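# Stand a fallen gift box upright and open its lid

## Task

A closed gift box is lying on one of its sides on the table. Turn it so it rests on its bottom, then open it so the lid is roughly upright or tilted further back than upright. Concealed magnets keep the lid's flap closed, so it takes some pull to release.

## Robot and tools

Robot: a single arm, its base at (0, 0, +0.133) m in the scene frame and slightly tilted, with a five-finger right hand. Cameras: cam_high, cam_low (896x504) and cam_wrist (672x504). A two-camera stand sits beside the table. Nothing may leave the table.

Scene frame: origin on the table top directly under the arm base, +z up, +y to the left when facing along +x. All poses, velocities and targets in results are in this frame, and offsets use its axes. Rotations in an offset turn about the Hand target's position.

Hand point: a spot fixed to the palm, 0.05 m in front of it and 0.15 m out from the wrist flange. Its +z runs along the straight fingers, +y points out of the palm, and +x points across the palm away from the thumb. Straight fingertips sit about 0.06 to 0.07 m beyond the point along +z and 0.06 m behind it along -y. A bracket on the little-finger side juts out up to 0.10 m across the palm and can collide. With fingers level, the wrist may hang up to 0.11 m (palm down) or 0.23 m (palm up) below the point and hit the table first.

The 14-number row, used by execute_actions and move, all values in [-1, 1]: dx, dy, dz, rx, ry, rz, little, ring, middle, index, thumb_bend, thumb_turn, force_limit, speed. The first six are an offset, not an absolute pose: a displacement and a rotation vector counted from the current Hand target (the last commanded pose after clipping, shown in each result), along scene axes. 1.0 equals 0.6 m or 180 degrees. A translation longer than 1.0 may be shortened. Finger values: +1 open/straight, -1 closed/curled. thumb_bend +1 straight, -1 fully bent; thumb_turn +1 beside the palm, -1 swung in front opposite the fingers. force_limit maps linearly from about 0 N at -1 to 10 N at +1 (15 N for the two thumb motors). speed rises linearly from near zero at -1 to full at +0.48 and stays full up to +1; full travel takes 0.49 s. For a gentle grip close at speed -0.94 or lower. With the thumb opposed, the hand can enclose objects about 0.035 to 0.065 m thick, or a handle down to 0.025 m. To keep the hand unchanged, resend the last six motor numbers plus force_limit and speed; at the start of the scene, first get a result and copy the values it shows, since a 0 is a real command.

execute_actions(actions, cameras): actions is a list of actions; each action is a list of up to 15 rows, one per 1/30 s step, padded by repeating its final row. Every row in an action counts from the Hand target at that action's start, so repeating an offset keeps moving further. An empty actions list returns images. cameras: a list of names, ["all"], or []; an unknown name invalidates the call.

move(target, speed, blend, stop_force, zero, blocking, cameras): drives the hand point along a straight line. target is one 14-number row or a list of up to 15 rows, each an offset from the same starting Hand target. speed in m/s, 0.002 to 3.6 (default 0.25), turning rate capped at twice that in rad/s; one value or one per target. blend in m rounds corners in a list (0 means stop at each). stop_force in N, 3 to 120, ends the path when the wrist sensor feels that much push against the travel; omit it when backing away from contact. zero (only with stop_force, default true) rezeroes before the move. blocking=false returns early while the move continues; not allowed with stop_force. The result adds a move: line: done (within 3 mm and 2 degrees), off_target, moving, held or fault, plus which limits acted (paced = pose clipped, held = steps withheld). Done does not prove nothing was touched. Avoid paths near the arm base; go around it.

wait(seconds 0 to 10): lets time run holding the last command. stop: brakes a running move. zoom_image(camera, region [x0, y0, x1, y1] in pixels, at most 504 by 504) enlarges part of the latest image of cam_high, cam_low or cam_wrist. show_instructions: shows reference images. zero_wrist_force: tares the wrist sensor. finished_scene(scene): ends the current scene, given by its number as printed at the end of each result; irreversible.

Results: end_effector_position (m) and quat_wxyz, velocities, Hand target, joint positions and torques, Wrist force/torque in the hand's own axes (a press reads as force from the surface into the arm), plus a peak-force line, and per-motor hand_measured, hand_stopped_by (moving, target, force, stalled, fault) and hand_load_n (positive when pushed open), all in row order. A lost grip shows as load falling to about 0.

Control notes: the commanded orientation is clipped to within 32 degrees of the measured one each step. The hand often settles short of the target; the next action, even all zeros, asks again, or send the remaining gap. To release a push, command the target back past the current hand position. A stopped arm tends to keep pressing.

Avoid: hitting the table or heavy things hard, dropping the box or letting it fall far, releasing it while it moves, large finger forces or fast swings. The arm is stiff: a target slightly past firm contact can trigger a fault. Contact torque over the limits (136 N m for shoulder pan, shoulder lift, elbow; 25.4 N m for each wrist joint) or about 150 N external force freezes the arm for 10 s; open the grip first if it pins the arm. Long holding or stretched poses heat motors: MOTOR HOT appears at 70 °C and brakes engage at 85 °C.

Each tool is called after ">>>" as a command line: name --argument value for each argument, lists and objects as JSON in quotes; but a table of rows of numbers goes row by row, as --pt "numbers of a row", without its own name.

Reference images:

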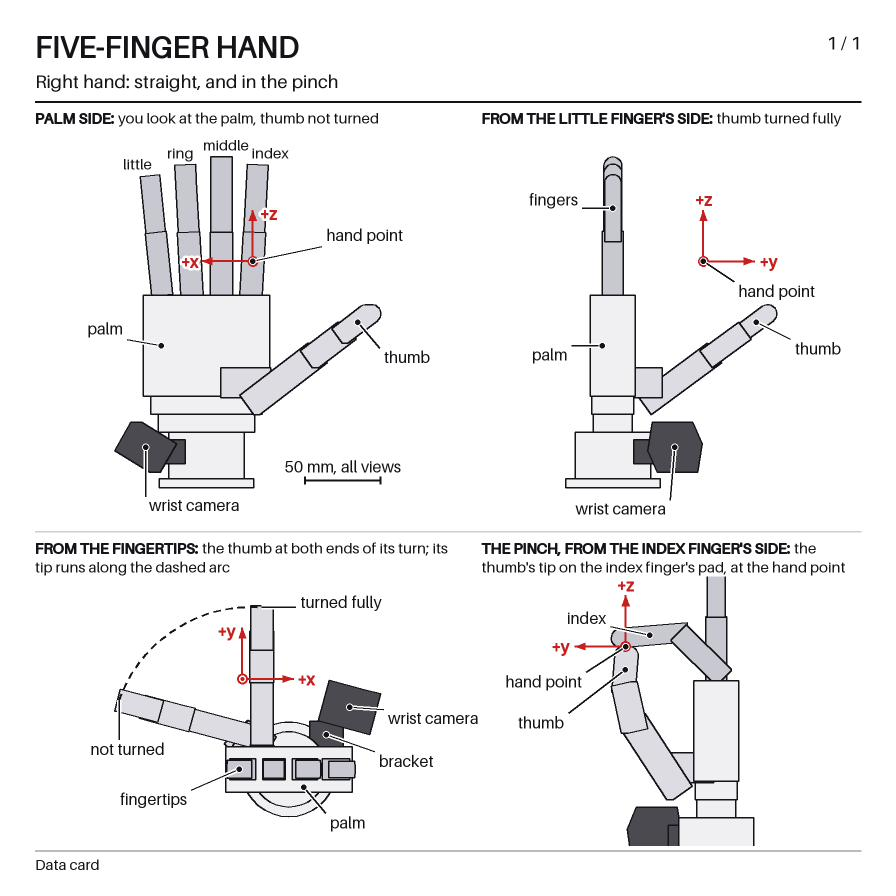

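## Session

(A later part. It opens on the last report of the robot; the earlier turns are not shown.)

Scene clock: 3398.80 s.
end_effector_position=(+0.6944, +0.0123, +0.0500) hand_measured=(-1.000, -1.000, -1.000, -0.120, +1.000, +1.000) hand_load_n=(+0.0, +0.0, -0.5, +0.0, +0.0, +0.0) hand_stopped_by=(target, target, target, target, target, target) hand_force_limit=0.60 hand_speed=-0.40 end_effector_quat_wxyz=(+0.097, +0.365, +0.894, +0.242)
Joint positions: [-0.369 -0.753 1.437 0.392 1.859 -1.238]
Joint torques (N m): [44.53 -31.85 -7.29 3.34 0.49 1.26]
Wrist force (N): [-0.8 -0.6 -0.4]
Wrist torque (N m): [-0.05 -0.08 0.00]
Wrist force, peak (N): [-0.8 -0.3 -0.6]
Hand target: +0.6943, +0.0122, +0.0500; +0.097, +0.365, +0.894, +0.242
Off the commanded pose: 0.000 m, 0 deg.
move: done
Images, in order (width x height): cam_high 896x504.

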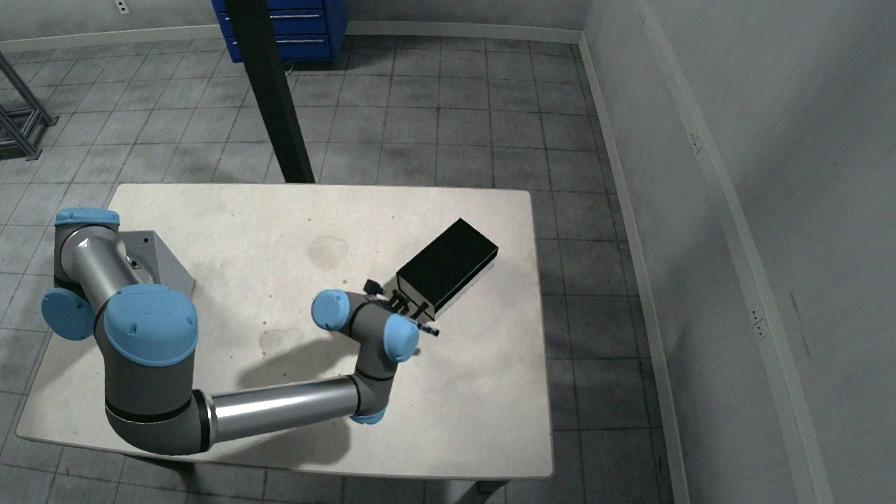

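>>> move --target '[0,0,0.0233,0,0,0,-1,-1,-1,-0.12,1,1,0.6,-0.4]' --speed 0.01 --cameras '["cam_high"]'

>>> zoom_image --camera "cam_high" --region '[400, 290, 440, 330]'

>>> move --target '[0,0,0.005,0,0,0,-1,-1,-1,-0.12,1,1,0.6,-0.4]' --speed 0.01 --cameras '["cam_high"]'

>>> zoom_image --camera "cam_high" --region '[400, 290, 440, 330]'

>>> move --target '[0,0,0.005,0,0,0,-1,-1,-1,-0.12,1,1,0.6,-0.4]' --speed 0.01 --cameras '["cam_high", "cam_low"]'

>>> zoom_image --camera "cam_high" --region '[400, 290, 440, 330]'

Scene clock: 3408.13 s.
end_effector_position=(+0.6944, +0.0122, +0.0641) hand_measured=(-1.000, -1.000, -1.000, -0.120, +1.000, +1.000) hand_load_n=(+0.0, +0.0, +0.5, +0.0, +0.0, +0.0) hand_stopped_by=(target, target, target, target, target, target) hand_force_limit=0.60 hand_speed=-0.40 end_effector_quat_wxyz=(+0.097, +0.365, +0.894, +0.242)
Joint positions: [-0.35 -0.767 1.433 0.413 1.868 -1.221]
Joint torques (N m): [37.93 -38.38 -9.99 2.29 0.11 0.57]
Wrist force (N): [-0.4 -0.1 -0.3]
Wrist torque (N m): [-0.02 -0.11 0.02]
Wrist force, peak (N): [-1.0 -0.2 -0.9]
Hand target: +0.6943, +0.0122, +0.0640; +0.097, +0.365, +0.894, +0.242
Off the commanded pose: 0.000 m, 0 deg.
move: done
Images, in order (width x height): cam_high 896x504.

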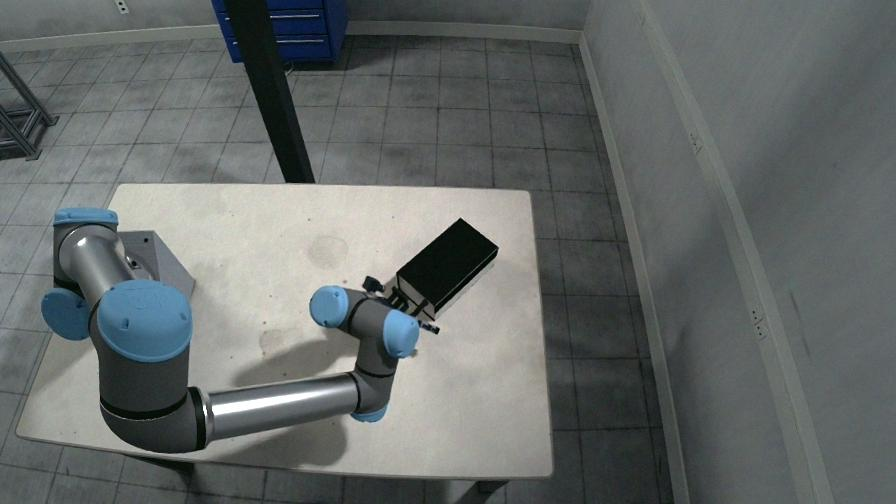

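Scaled by 12.600 from the camera's 896x504 image, which has a finer 1280x720 frame.

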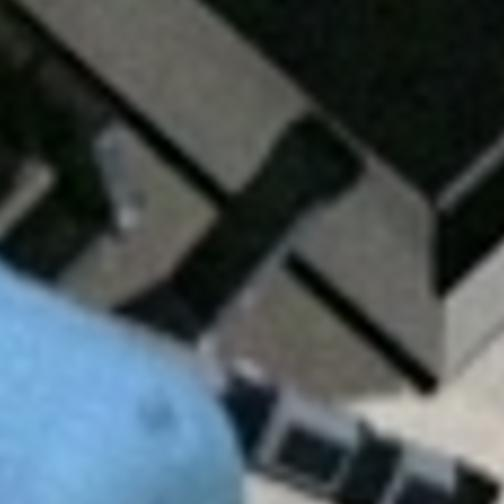

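Scene clock: 3408.83 s.
end_effector_position=(+0.6944, +0.0122, +0.0670) hand_measured=(-1.000, -1.000, -1.000, -0.120, +1.000, +1.000) hand_load_n=(+0.0, +0.0, +0.0, +0.5, +0.0, +0.0) hand_stopped_by=(target, target, target, target, target, target) hand_force_limit=0.60 hand_speed=-0.40 end_effector_quat_wxyz=(+0.097, +0.365, +0.894, +0.242)
Joint positions: [-0.346 -0.769 1.432 0.418 1.87 -1.217]
Joint torques (N m): [41.52 -40.89 -10.38 2.92 0.51 0.93]
Wrist force (N): [-0.7 -0.2 -0.5]
Wrist torque (N m): [0.00 -0.06 -0.01]
Wrist force, peak (N): [-1.1 -0.3 -0.1]
Hand target: +0.6943, +0.0122, +0.0670; +0.097, +0.365, +0.894, +0.242
Off the commanded pose: 0.000 m, 0 deg.
move: done
Images, in order (width x height): cam_high 896x504.

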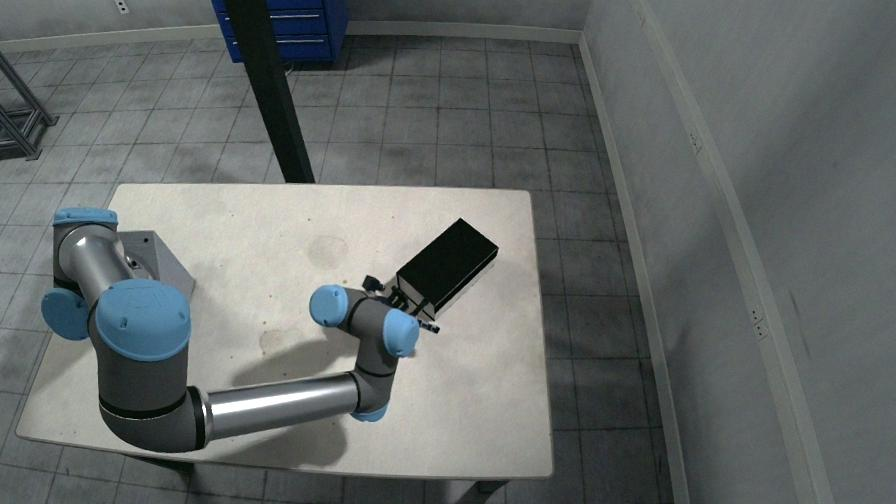

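Scaled by 12.600 from the camera's 896x504 image, which has a finer 1280x720 frame.

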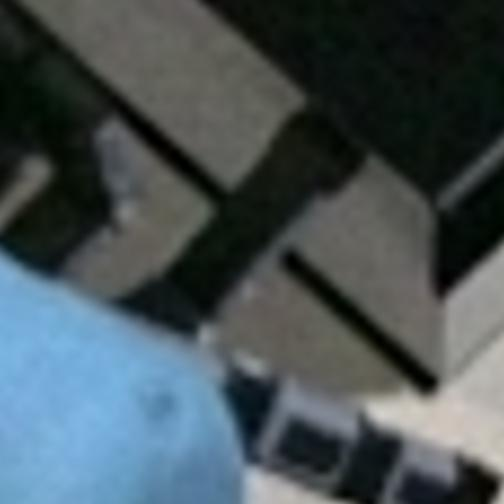

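Scene clock: 3409.53 s.
end_effector_position=(+0.6944, +0.0122, +0.0700) hand_measured=(-1.000, -1.000, -1.000, -0.120, +1.000, +1.000) hand_load_n=(+0.0, +0.0, +0.0, +0.5, +0.0, +0.0) hand_stopped_by=(target, target, target, target, target, target) hand_force_limit=0.60 hand_speed=-0.40 end_effector_quat_wxyz=(+0.097, +0.365, +0.894, +0.242)
Joint positions: [-0.342 -0.772 1.431 0.423 1.872 -1.213]
Joint torques (N m): [40.64 -41.1 -10.64 2.74 0.31 0.85]
Wrist force (N): [-0.3 -0.1 -0.5]
Wrist torque (N m): [0.01 -0.13 0.03]
Wrist force, peak (N): [-0.7 -0.4 -0.3]
Hand target: +0.6943, +0.0122, +0.0700; +0.097, +0.365, +0.894, +0.242
Off the commanded pose: 0.000 m, 0 deg.
move: done
Images, in order (width x height): cam_high 896x504, cam_low 896x504.

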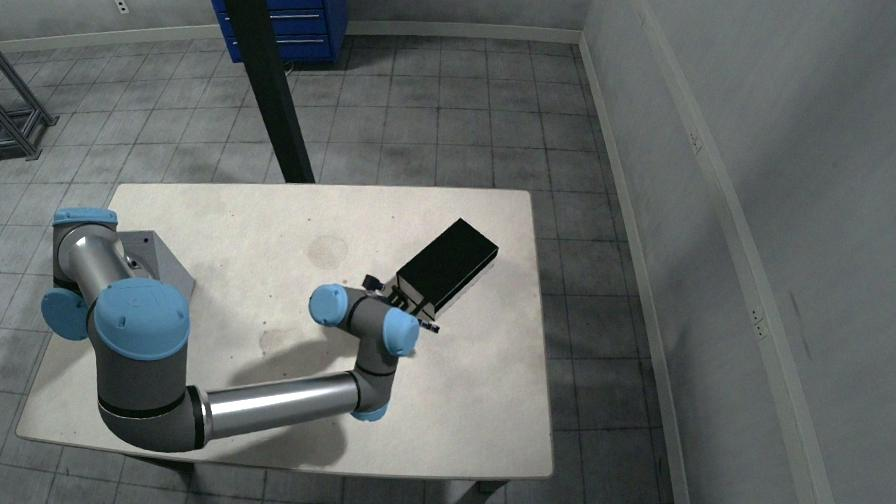

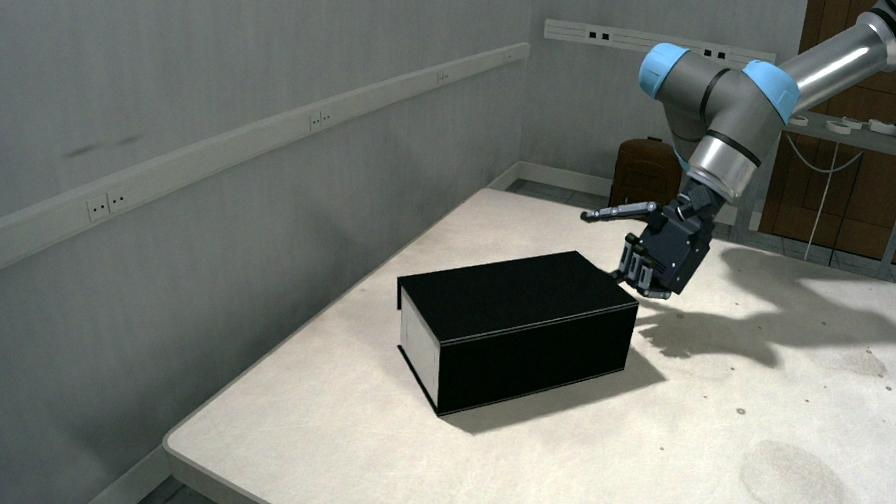

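Scaled by 12.600 from the camera's 896x504 image, which has a finer 1280x720 frame.

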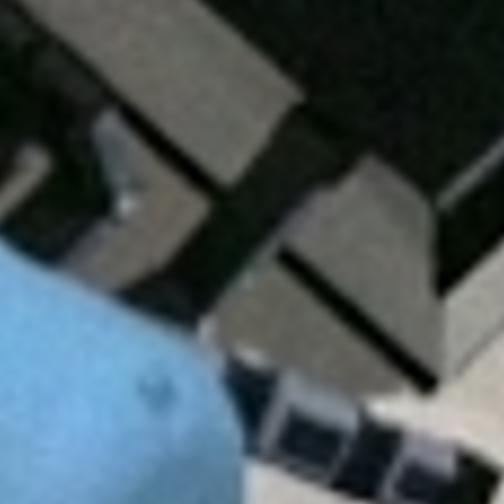

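>>> move --pt "0 0 -0.02667 0 0 0 -1 -1 -1 -0.12 1 1 0.6 -0.4" --pt "0.0035 0.00357 -0.02667 0 0 0 -1 -1 -1 -0.12 1 1 0.6 -0.4" --speed 0.015 --cameras '["cam_high"]'

>>> zoom_image --camera "cam_high" --region '[400, 290, 440, 330]'

>>> move --target '[0,0,0.015,0,0,0,-1,-1,-1,-0.12,1,1,0.6,-0.4]' --speed 0.01 --cameras '["cam_high"]'

>>> zoom_image --camera "cam_high" --region '[400, 290, 440, 330]'

>>> move --target '[0,0,0.0083,0,0,0,-1,-1,-1,-0.12,1,1,0.6,-0.4]' --speed 0.01 --cameras '["cam_high"]'

>>> zoom_image --camera "cam_high" --region '[400, 290, 440, 330]'

Scene clock: 3422.30 s.
end_effector_position=(+0.6965, +0.0145, +0.0540) hand_measured=(-1.000, -1.000, -1.000, -0.120, +1.000, +1.000) hand_load_n=(+0.0, +0.0, +0.0, +0.5, +0.0, -0.5) hand_stopped_by=(target, target, target, target, target, target) hand_force_limit=0.60 hand_speed=-0.40 end_effector_quat_wxyz=(+0.097, +0.365, +0.894, +0.242)
Joint positions: [-0.36 -0.75 1.427 0.4 1.863 -1.23]
Joint torques (N m): [36.41 -46.91 0.49 2.6 -0.03 -0.15]
Wrist force (N): [-1.0 -0.1 -0.4]
Wrist torque (N m): [0.01 -0.04 0.00]
Wrist force, peak (N): [-1.1 -0.5 -0.8]
Hand target: +0.6964, +0.0144, +0.0540; +0.097, +0.365, +0.894, +0.242
Off the commanded pose: 0.000 m, 0 deg.
move: done
Images, in order (width x height): cam_high 896x504.

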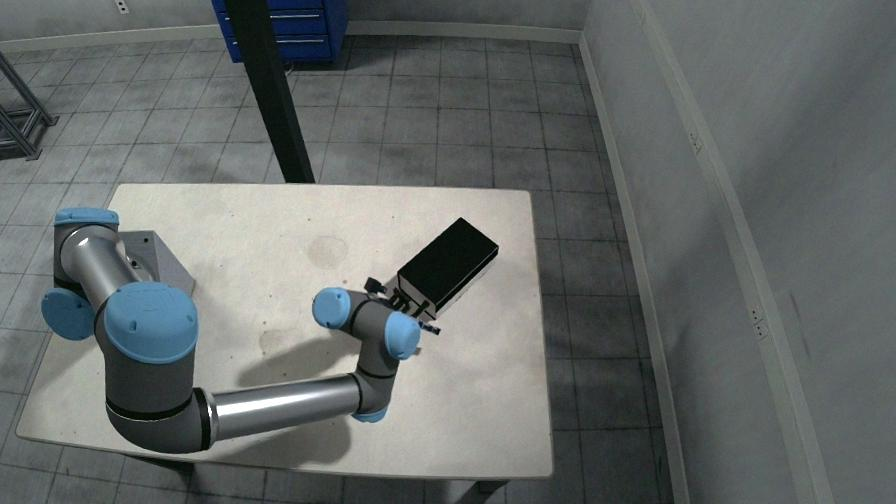

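Scaled by 12.600 from the camera's 896x504 image, which has a finer 1280x720 frame.

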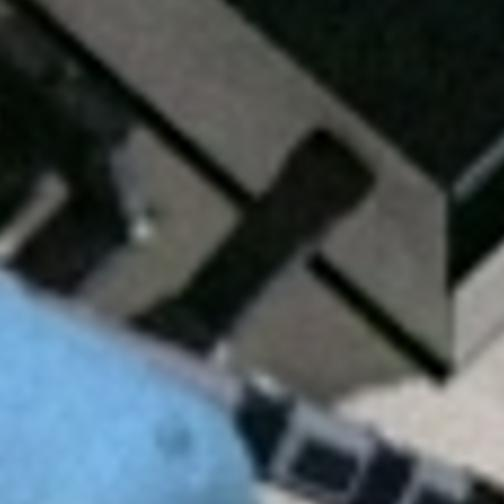

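Scene clock: 3423.43 s.
end_effector_position=(+0.6965, +0.0144, +0.0631) hand_measured=(-1.000, -1.000, -1.000, -0.120, +1.000, +1.000) hand_load_n=(+0.5, +0.0, +0.0, +0.0, +0.0, +0.0) hand_stopped_by=(target, target, target, target, target, target) hand_force_limit=0.60 hand_speed=-0.40 end_effector_quat_wxyz=(+0.097, +0.365, +0.894, +0.242)
Joint positions: [-0.347 -0.759 1.425 0.414 1.869 -1.219]
Joint torques (N m): [38.02 -39.02 -10.37 2.41 0.32 0.59]
Wrist force (N): [-0.6 0.3 -0.3]
Wrist torque (N m): [-0.02 -0.09 0.01]
Wrist force, peak (N): [-0.9 -0.1 -0.3]
Hand target: +0.6964, +0.0144, +0.0630; +0.097, +0.365, +0.894, +0.242
Off the commanded pose: 0.000 m, 0 deg.
move: done
Images, in order (width x height): cam_high 896x504.

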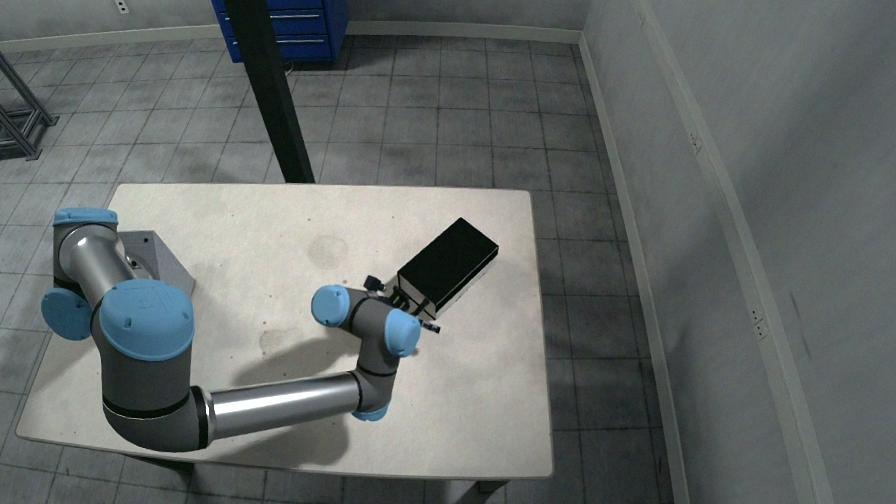

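Scaled by 12.600 from the camera's 896x504 image, which has a finer 1280x720 frame.

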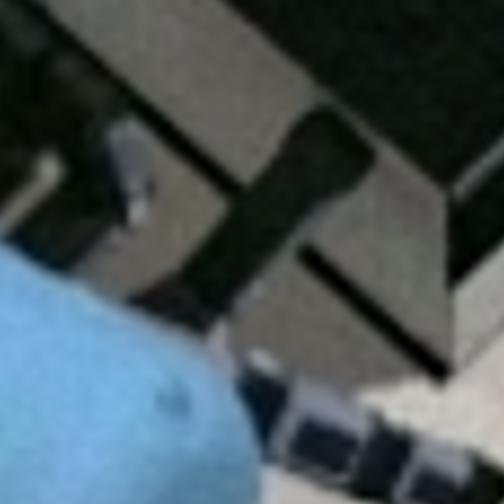

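Scene clock: 3424.17 s.
end_effector_position=(+0.6965, +0.0144, +0.0681) hand_measured=(-1.000, -1.000, -1.000, -0.120, +1.000, +1.000) hand_load_n=(+0.5, +0.0, +0.0, +0.0, +0.0, +0.0) hand_stopped_by=(target, target, target, target, target, target) hand_force_limit=0.60 hand_speed=-0.40 end_effector_quat_wxyz=(+0.097, +0.365, +0.894, +0.242)
Joint positions: [-0.341 -0.764 1.424 0.422 1.872 -1.213]
Joint torques (N m): [38.51 -39.25 -9.7 2.39 0.36 0.58]
Wrist force (N): [-0.8 0.1 -0.2]
Wrist torque (N m): [-0.05 -0.06 0.00]
Wrist force, peak (N): [-1.0 0.5 -0.3]
Hand target: +0.6964, +0.0144, +0.0680; +0.097, +0.365, +0.894, +0.242
Off the commanded pose: 0.000 m, 0 deg.
move: done
Images, in order (width x height): cam_high 896x504.

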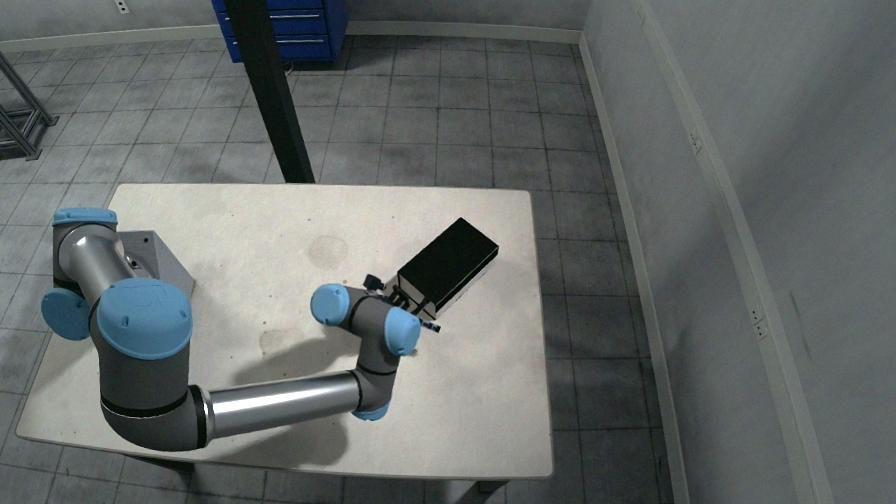

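Scaled by 12.600 from the camera's 896x504 image, which has a finer 1280x720 frame.

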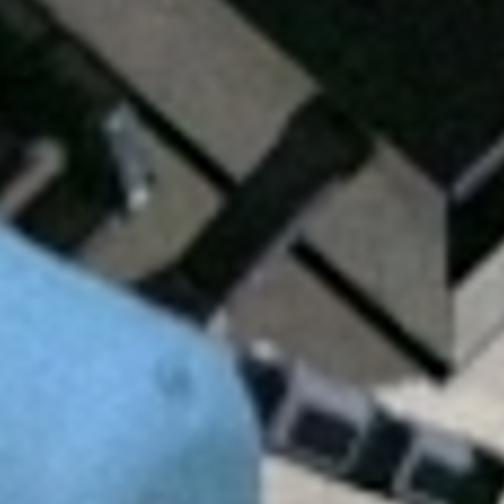

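>>> move --pt "-0.035 -0.0357 0.0 0 0 0 -1 -1 -1 -0.12 1 1 0.6 -0.4" --pt "-0.035 -0.0357 0.0367 0 0 0 -1 -1 -1 -0.12 1 1 0.6 -0.4" --pt "-0.035 -0.0357 0.0367 0 0 0 -1 -1 0.8 0.6 1 1 0.6 -0.4" --pt "-0.00567 -0.06433 0.0367 0 0 0 -1 -1 0.8 0.6 1 1 0.6 -0.4" --pt "-0.00567 -0.06433 0.0085 0 0 0 -1 -1 0.8 0.6 1 1 0.6 -0.4" --speed 0.05 --cameras '["cam_high", "cam_wrist", "cam_low"]'

>>> zoom_image --camera "cam_high" --region '[390, 280, 450, 340]'

>>> zoom_image --camera "cam_wrist" --region '[160, 120, 520, 400]'

Scene clock: 3507.40 s.
end_effector_position=(+0.6930, -0.0241, +0.0729) hand_measured=(-1.000, -1.000, +0.800, +0.600, +1.000, +1.000) hand_load_n=(+0.5, +0.0, +0.0, +0.0, +0.0, +0.0) hand_stopped_by=(target, target, target, target, target, target) hand_force_limit=0.60 hand_speed=-0.40 end_effector_quat_wxyz=(+0.097, +0.365, +0.894, +0.242) end_effector_velocity=(+0.000, +0.000, +0.002) end_effector_angular_velocity=(+0.003, +0.001, +0.000)
Joint positions: [-0.385 -0.82 1.432 0.459 1.851 -1.253]
Joint velocities: [0.002 -0.002 -0.001 0.005 -0.001 0.004]
Joint torques (N m): [40.48 -43.62 -9.19 3.86 0.47 1.54]
Wrist force (N): [-0.4 0.0 -0.5]
Wrist torque (N m): [-0.06 -0.10 0.07]
Wrist force, peak (N): [-1.2 0.4 -0.3]
Hand target: +0.6930, -0.0242, +0.0731; +0.097, +0.365, +0.894, +0.242
Off the commanded pose: 0.000 m, 0 deg.
move: done

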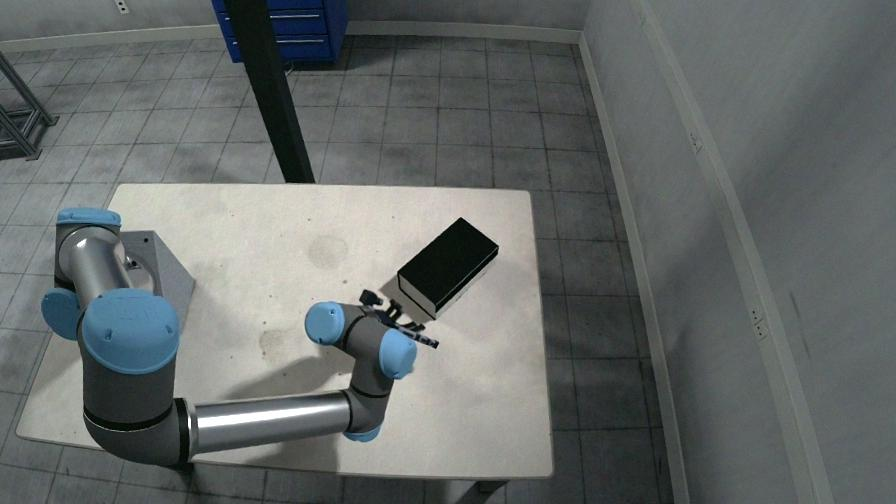

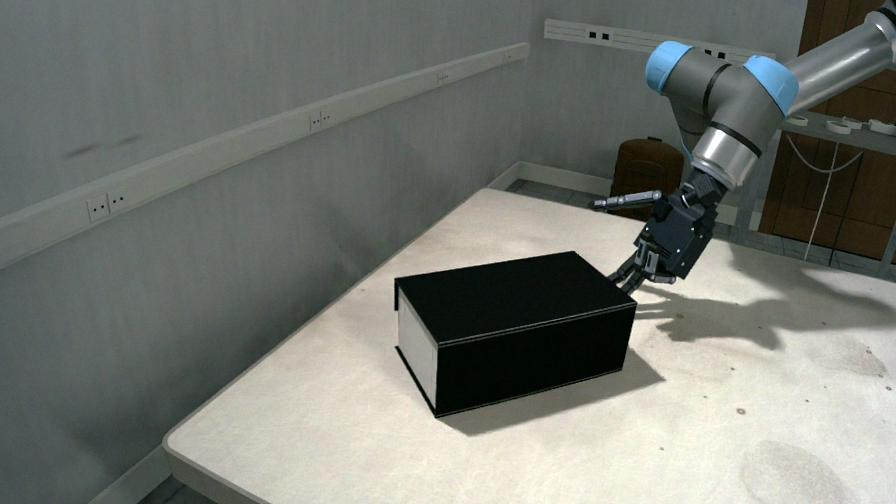

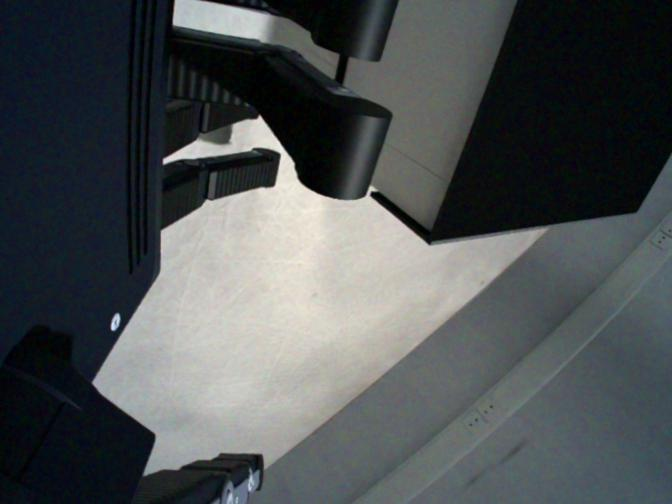

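Scaled by 8.400 from the camera's 896x504 image, which has a finer 1280x720 frame.

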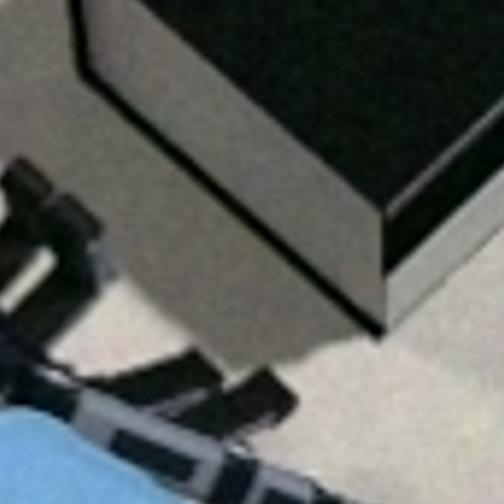

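Scaled by 1.400 from the camera's 672x504 image, which has a finer 960x720 frame.

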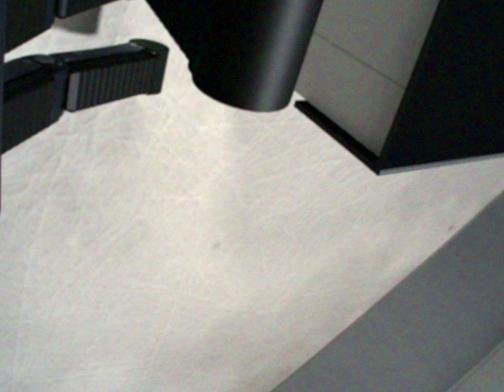

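>>> move --pt "0.00298 -0.00292 0 0 0 0 -1 -1 0.8 0.6 1 1 0.6 -0.4" --pt "0.04498 0.03992 0 0 0 0 -1 -1 0.8 0.6 1 1 0.6 -0.4" --speed 0.03 --cameras '["cam_high", "cam_wrist"]'

>>> zoom_image --camera "cam_high" --region '[400, 290, 450, 340]'

>>> zoom_image --camera "cam_wrist" --region '[160, 80, 520, 360]'

Scene clock: 3519.80 s.
end_effector_position=(+0.7200, -0.0002, +0.0731) hand_measured=(-1.000, -1.000, +0.800, +0.600, +1.000, +1.000) hand_load_n=(+0.0, +0.0, +0.0, +0.0, +0.0, +0.0) hand_stopped_by=(target, target, target, target, target, target) hand_force_limit=0.60 hand_speed=-0.40 end_effector_quat_wxyz=(+0.097, +0.365, +0.894, +0.242)
Joint positions: [-0.344 -0.739 1.328 0.492 1.871 -1.215]
Joint torques (N m): [32.15 -45.28 -0.37 0.78 -1.21 -0.81]
Wrist force (N): [-0.7 0.1 0.1]
Wrist torque (N m): [-0.08 -0.08 -0.02]
Wrist force, peak (N): [-1.0 0.5 -0.2]
Hand target: +0.7200, -0.0003, +0.0731; +0.097, +0.365, +0.894, +0.242
Off the commanded pose: 0.000 m, 0 deg.
move: done
Images, in order (width x height): cam_high 896x504, cam_wrist 672x504.

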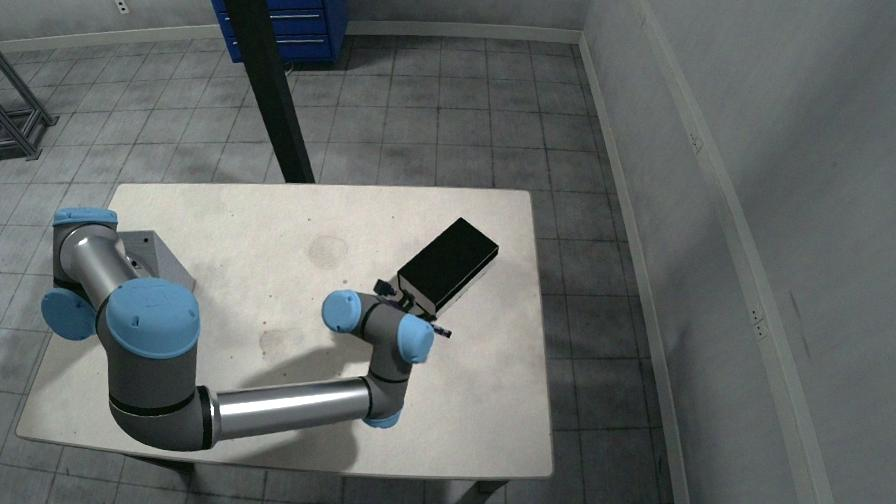

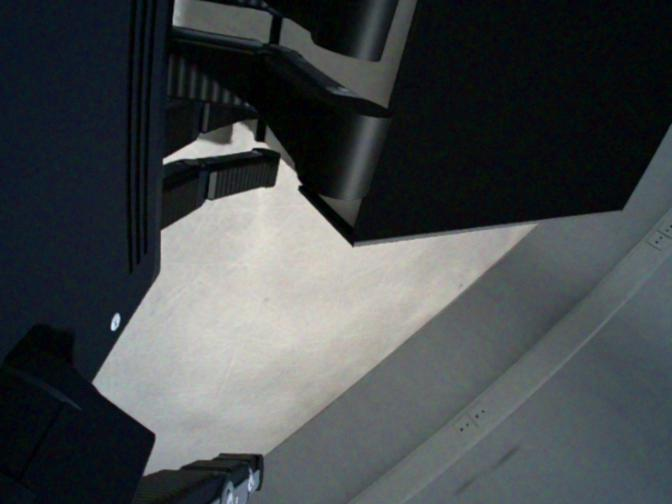

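Scaled by 10.080 from the camera's 896x504 image, which has a finer 1280x720 frame.

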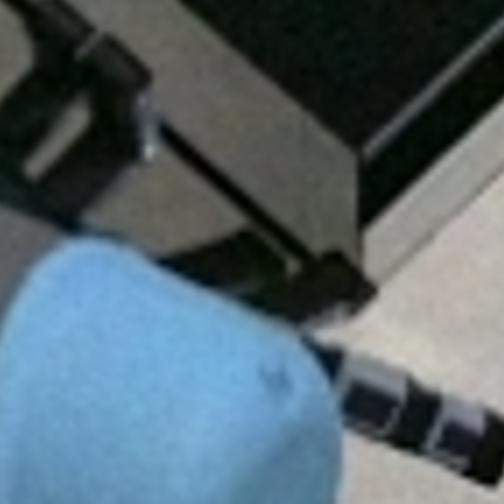

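Scaled by 1.400 from the camera's 672x504 image, which has a finer 960x720 frame.

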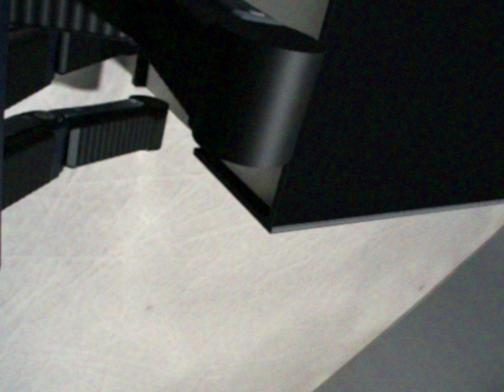

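>>> move --pt "0.00179 -0.00175 0 0 0 0 -1 -1 0.8 0.6 1 1 0.6 -0.4" --pt "0.01346 0.01015 0 0 0 0 -1 -1 0.8 0.6 1 1 0.6 -0.4" --speed 0.015 --cameras '["cam_high", "cam_wrist"]'

>>> zoom_image --camera "cam_high" --region '[410, 290, 450, 330]'

>>> zoom_image --camera "cam_wrist" --region '[200, 100, 440, 280]'

Scene clock: 3534.50 s.
end_effector_position=(+0.7282, +0.0059, +0.0731) hand_measured=(-1.000, -1.000, +0.800, +0.600, +1.000, +1.000) hand_load_n=(+0.0, +0.0, +0.0, +0.5, +0.0, +0.0) hand_stopped_by=(target, target, target, target, target, target) hand_force_limit=0.60 hand_speed=-0.40 end_effector_quat_wxyz=(+0.097, +0.365, +0.894, +0.242)
Joint positions: [-0.333 -0.715 1.295 0.505 1.875 -1.206]
Joint torques (N m): [36.59 -47.05 -0.17 2.25 -0.11 -0.18]
Wrist force (N): [-0.8 -0.5 -0.3]
Wrist torque (N m): [-0.08 -0.13 -0.03]
Wrist force, peak (N): [-1.0 -0.6 -0.6]
Hand target: +0.7281, +0.0058, +0.0731; +0.097, +0.365, +0.894, +0.242
Off the commanded pose: 0.000 m, 0 deg.
move: done
Images, in order (width x height): cam_high 896x504, cam_wrist 672x504.

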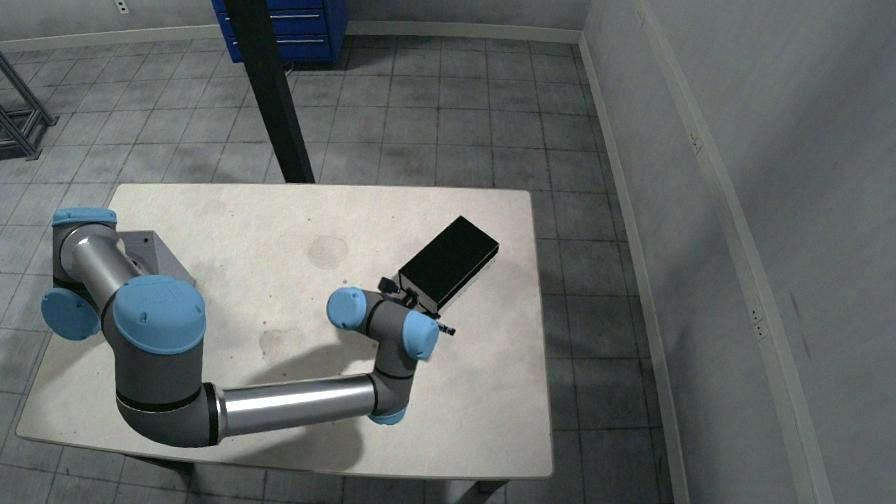

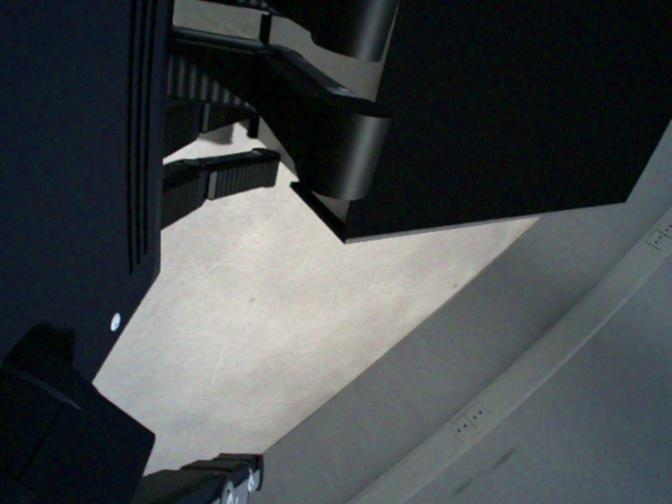

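Scaled by 12.600 from the camera's 896x504 image, which has a finer 1280x720 frame.

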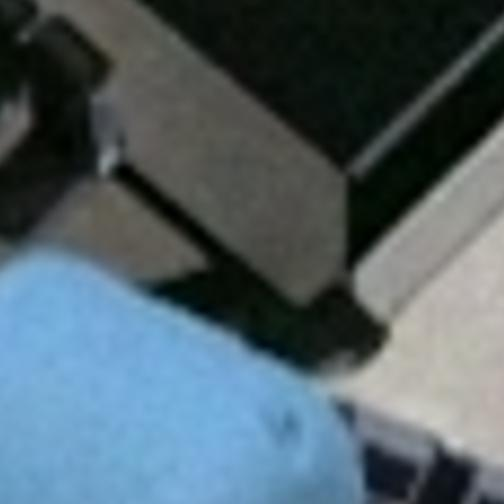

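Scaled by 2.100 from the camera's 672x504 image, which has a finer 960x720 frame.

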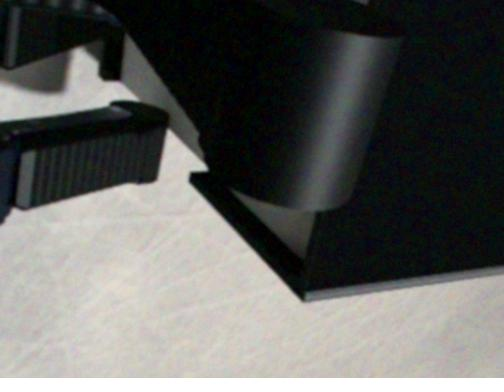

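>>> move --pt "-0.01167 -0.0119 0 0 0 0 -1 -1 0.8 0.6 1 1 0.6 -0.4" --speed 0.03 --cameras '["cam_high"]'

>>> zoom_image --camera "cam_high" --region '[410, 290, 450, 330]'

>>> zoom_image --camera "cam_high" --region '[385, 210, 505, 330]'

Scene clock: 3549.20 s.
end_effector_position=(+0.7211, -0.0015, +0.0731) hand_measured=(-1.000, -1.000, +0.800, +0.600, +1.000, +1.000) hand_load_n=(+0.0, +0.0, +0.0, +0.0, +0.0, +0.0) hand_stopped_by=(target, target, target, target, target, target) hand_force_limit=0.60 hand_speed=-0.40 end_effector_quat_wxyz=(+0.097, +0.365, +0.894, +0.242) end_effector_velocity=(+0.002, -0.001, +0.000) end_effector_angular_velocity=(+0.000, -0.003, -0.004)
Joint positions: [-0.345 -0.738 1.324 0.495 1.87 -1.216]
Joint velocities: [0 0.001 -0.005 -0.001 -0.001 0.001]
Joint torques (N m): [45.83 -27.78 -13.53 0.53 -1.71 0.59]
Wrist force (N): [-0.6 0.1 -0.2]
Wrist torque (N m): [-0.06 -0.08 0.08]
Wrist force, peak (N): [-1.0 -0.4 -0.5]
Hand target: +0.7211, -0.0013, +0.0731; +0.097, +0.365, +0.894, +0.242
Off the commanded pose: 0.000 m, 0 deg.
move: done
Images, in order (width x height): cam_high 896x504.

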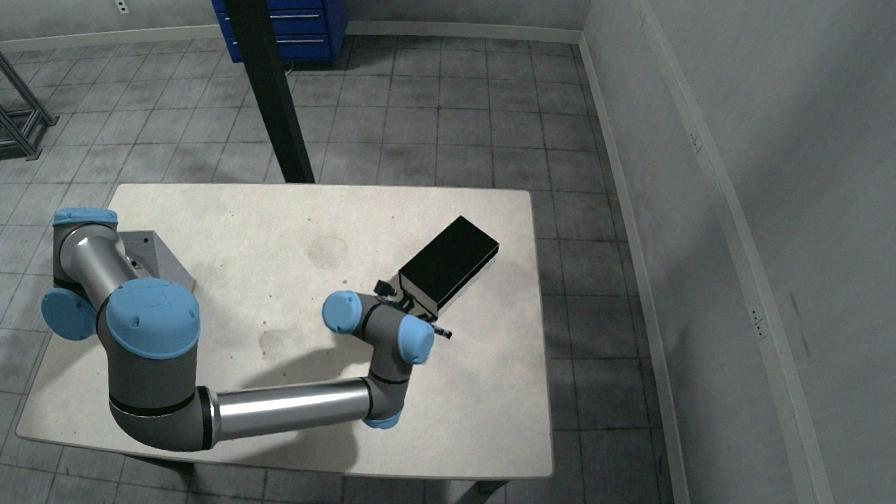

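Scaled by 12.600 from the camera's 896x504 image, which has a finer 1280x720 frame.

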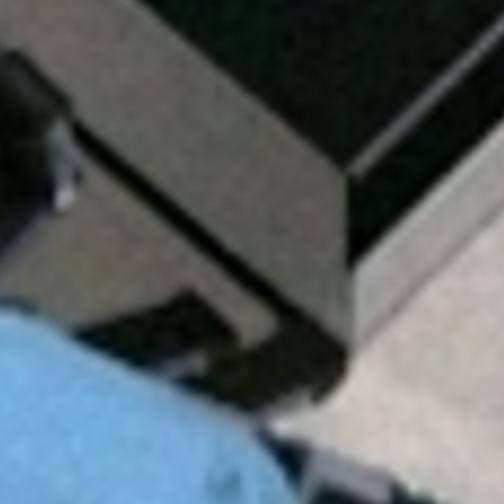

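Scaled by 4.200 from the camera's 896x504 image, which has a finer 1280x720 frame.

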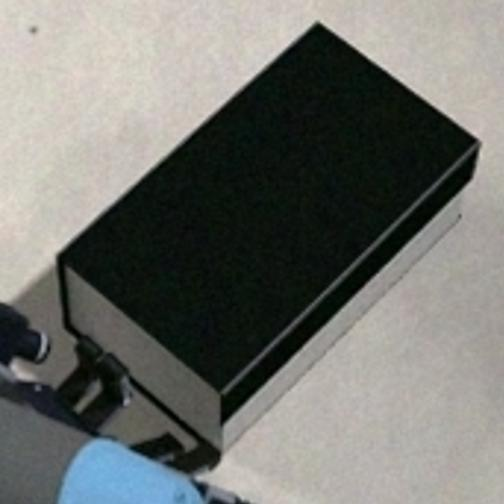

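>>> move --pt "0.00485 -0.00457 0 0 0 0.00556 -1 -1 0.8 0.6 1 1 0.6 -0.4" --pt "0.01969 0.01122 0 0 0 0.00556 -1 -1 0.8 0.6 1 1 0.6 -0.4" --speed 0.015 --cameras '["cam_high", "cam_wrist"]'

>>> zoom_image --camera "cam_high" --region '[410, 290, 450, 330]'

>>> zoom_image --camera "cam_wrist" --region '[200, 100, 440, 280]'

Scene clock: 3560.70 s.
end_effector_position=(+0.7330, +0.0055, +0.0731) hand_measured=(-1.000, -1.000, +0.800, +0.600, +1.000, +1.000) hand_load_n=(+0.5, +0.0, +0.0, +0.0, +0.0, +0.0) hand_stopped_by=(target, target, target, target, target, target) hand_force_limit=0.60 hand_speed=-0.40 end_effector_quat_wxyz=(+0.095, +0.358, +0.897, +0.243)
Joint positions: [-0.335 -0.703 1.265 0.53 1.872 -1.219]
Joint torques (N m): [37.33 -47.53 -2.21 2.27 0.04 -0.03]
Wrist force (N): [-0.7 0.2 0.0]
Wrist torque (N m): [-0.08 -0.08 -0.03]
Wrist force, peak (N): [-1.0 0.5 -0.1]
Hand target: +0.7329, +0.0054, +0.0731; +0.095, +0.358, +0.897, +0.243
Off the commanded pose: 0.000 m, 0 deg.
move: done
Images, in order (width x height): cam_high 896x504, cam_wrist 672x504.

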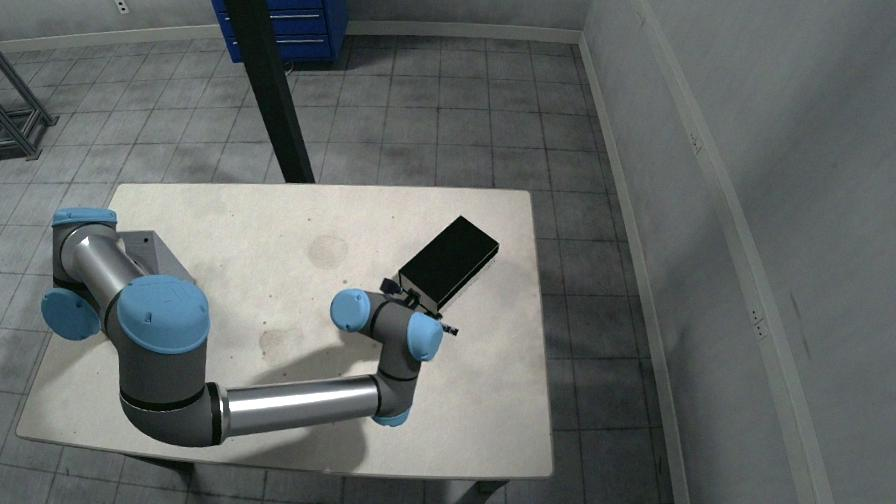

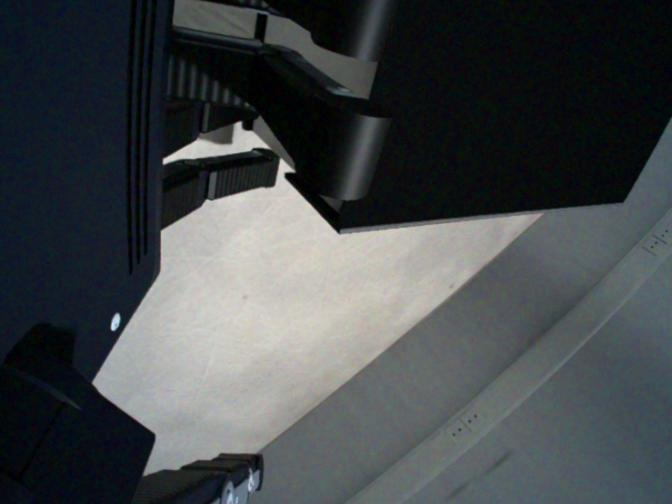

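Scaled by 12.600 from the camera's 896x504 image, which has a finer 1280x720 frame.

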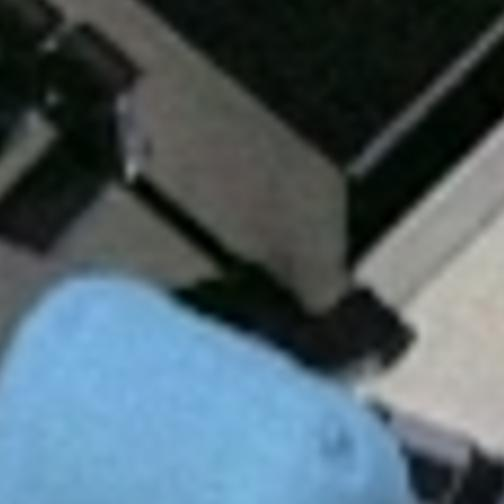

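Scaled by 2.100 from the camera's 672x504 image, which has a finer 960x720 frame.

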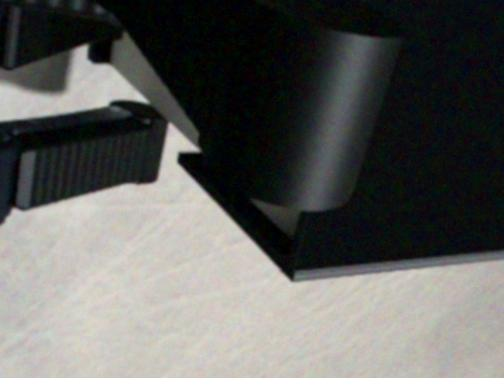

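>>> zoom_image --camera "cam_high" --region '[428, 298, 452, 322]'

>>> zoom_image --camera "cam_wrist" --region '[270, 140, 370, 250]'

Scaled by 21.000 from the camera's 896x504 image, which has a finer 1280x720 frame.

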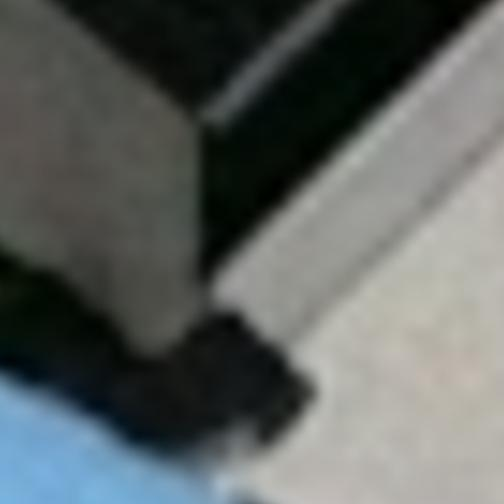

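Scaled by 4.582 from the camera's 672x504 image, which has a finer 960x720 frame.

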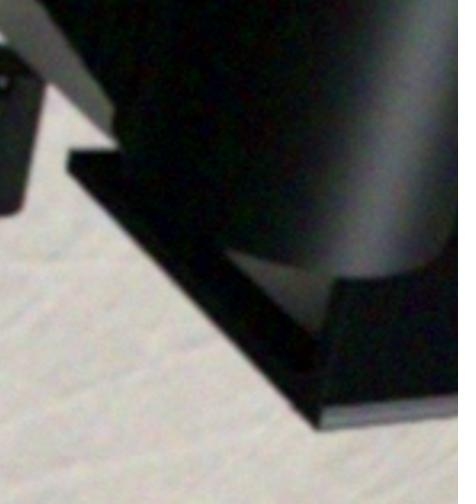

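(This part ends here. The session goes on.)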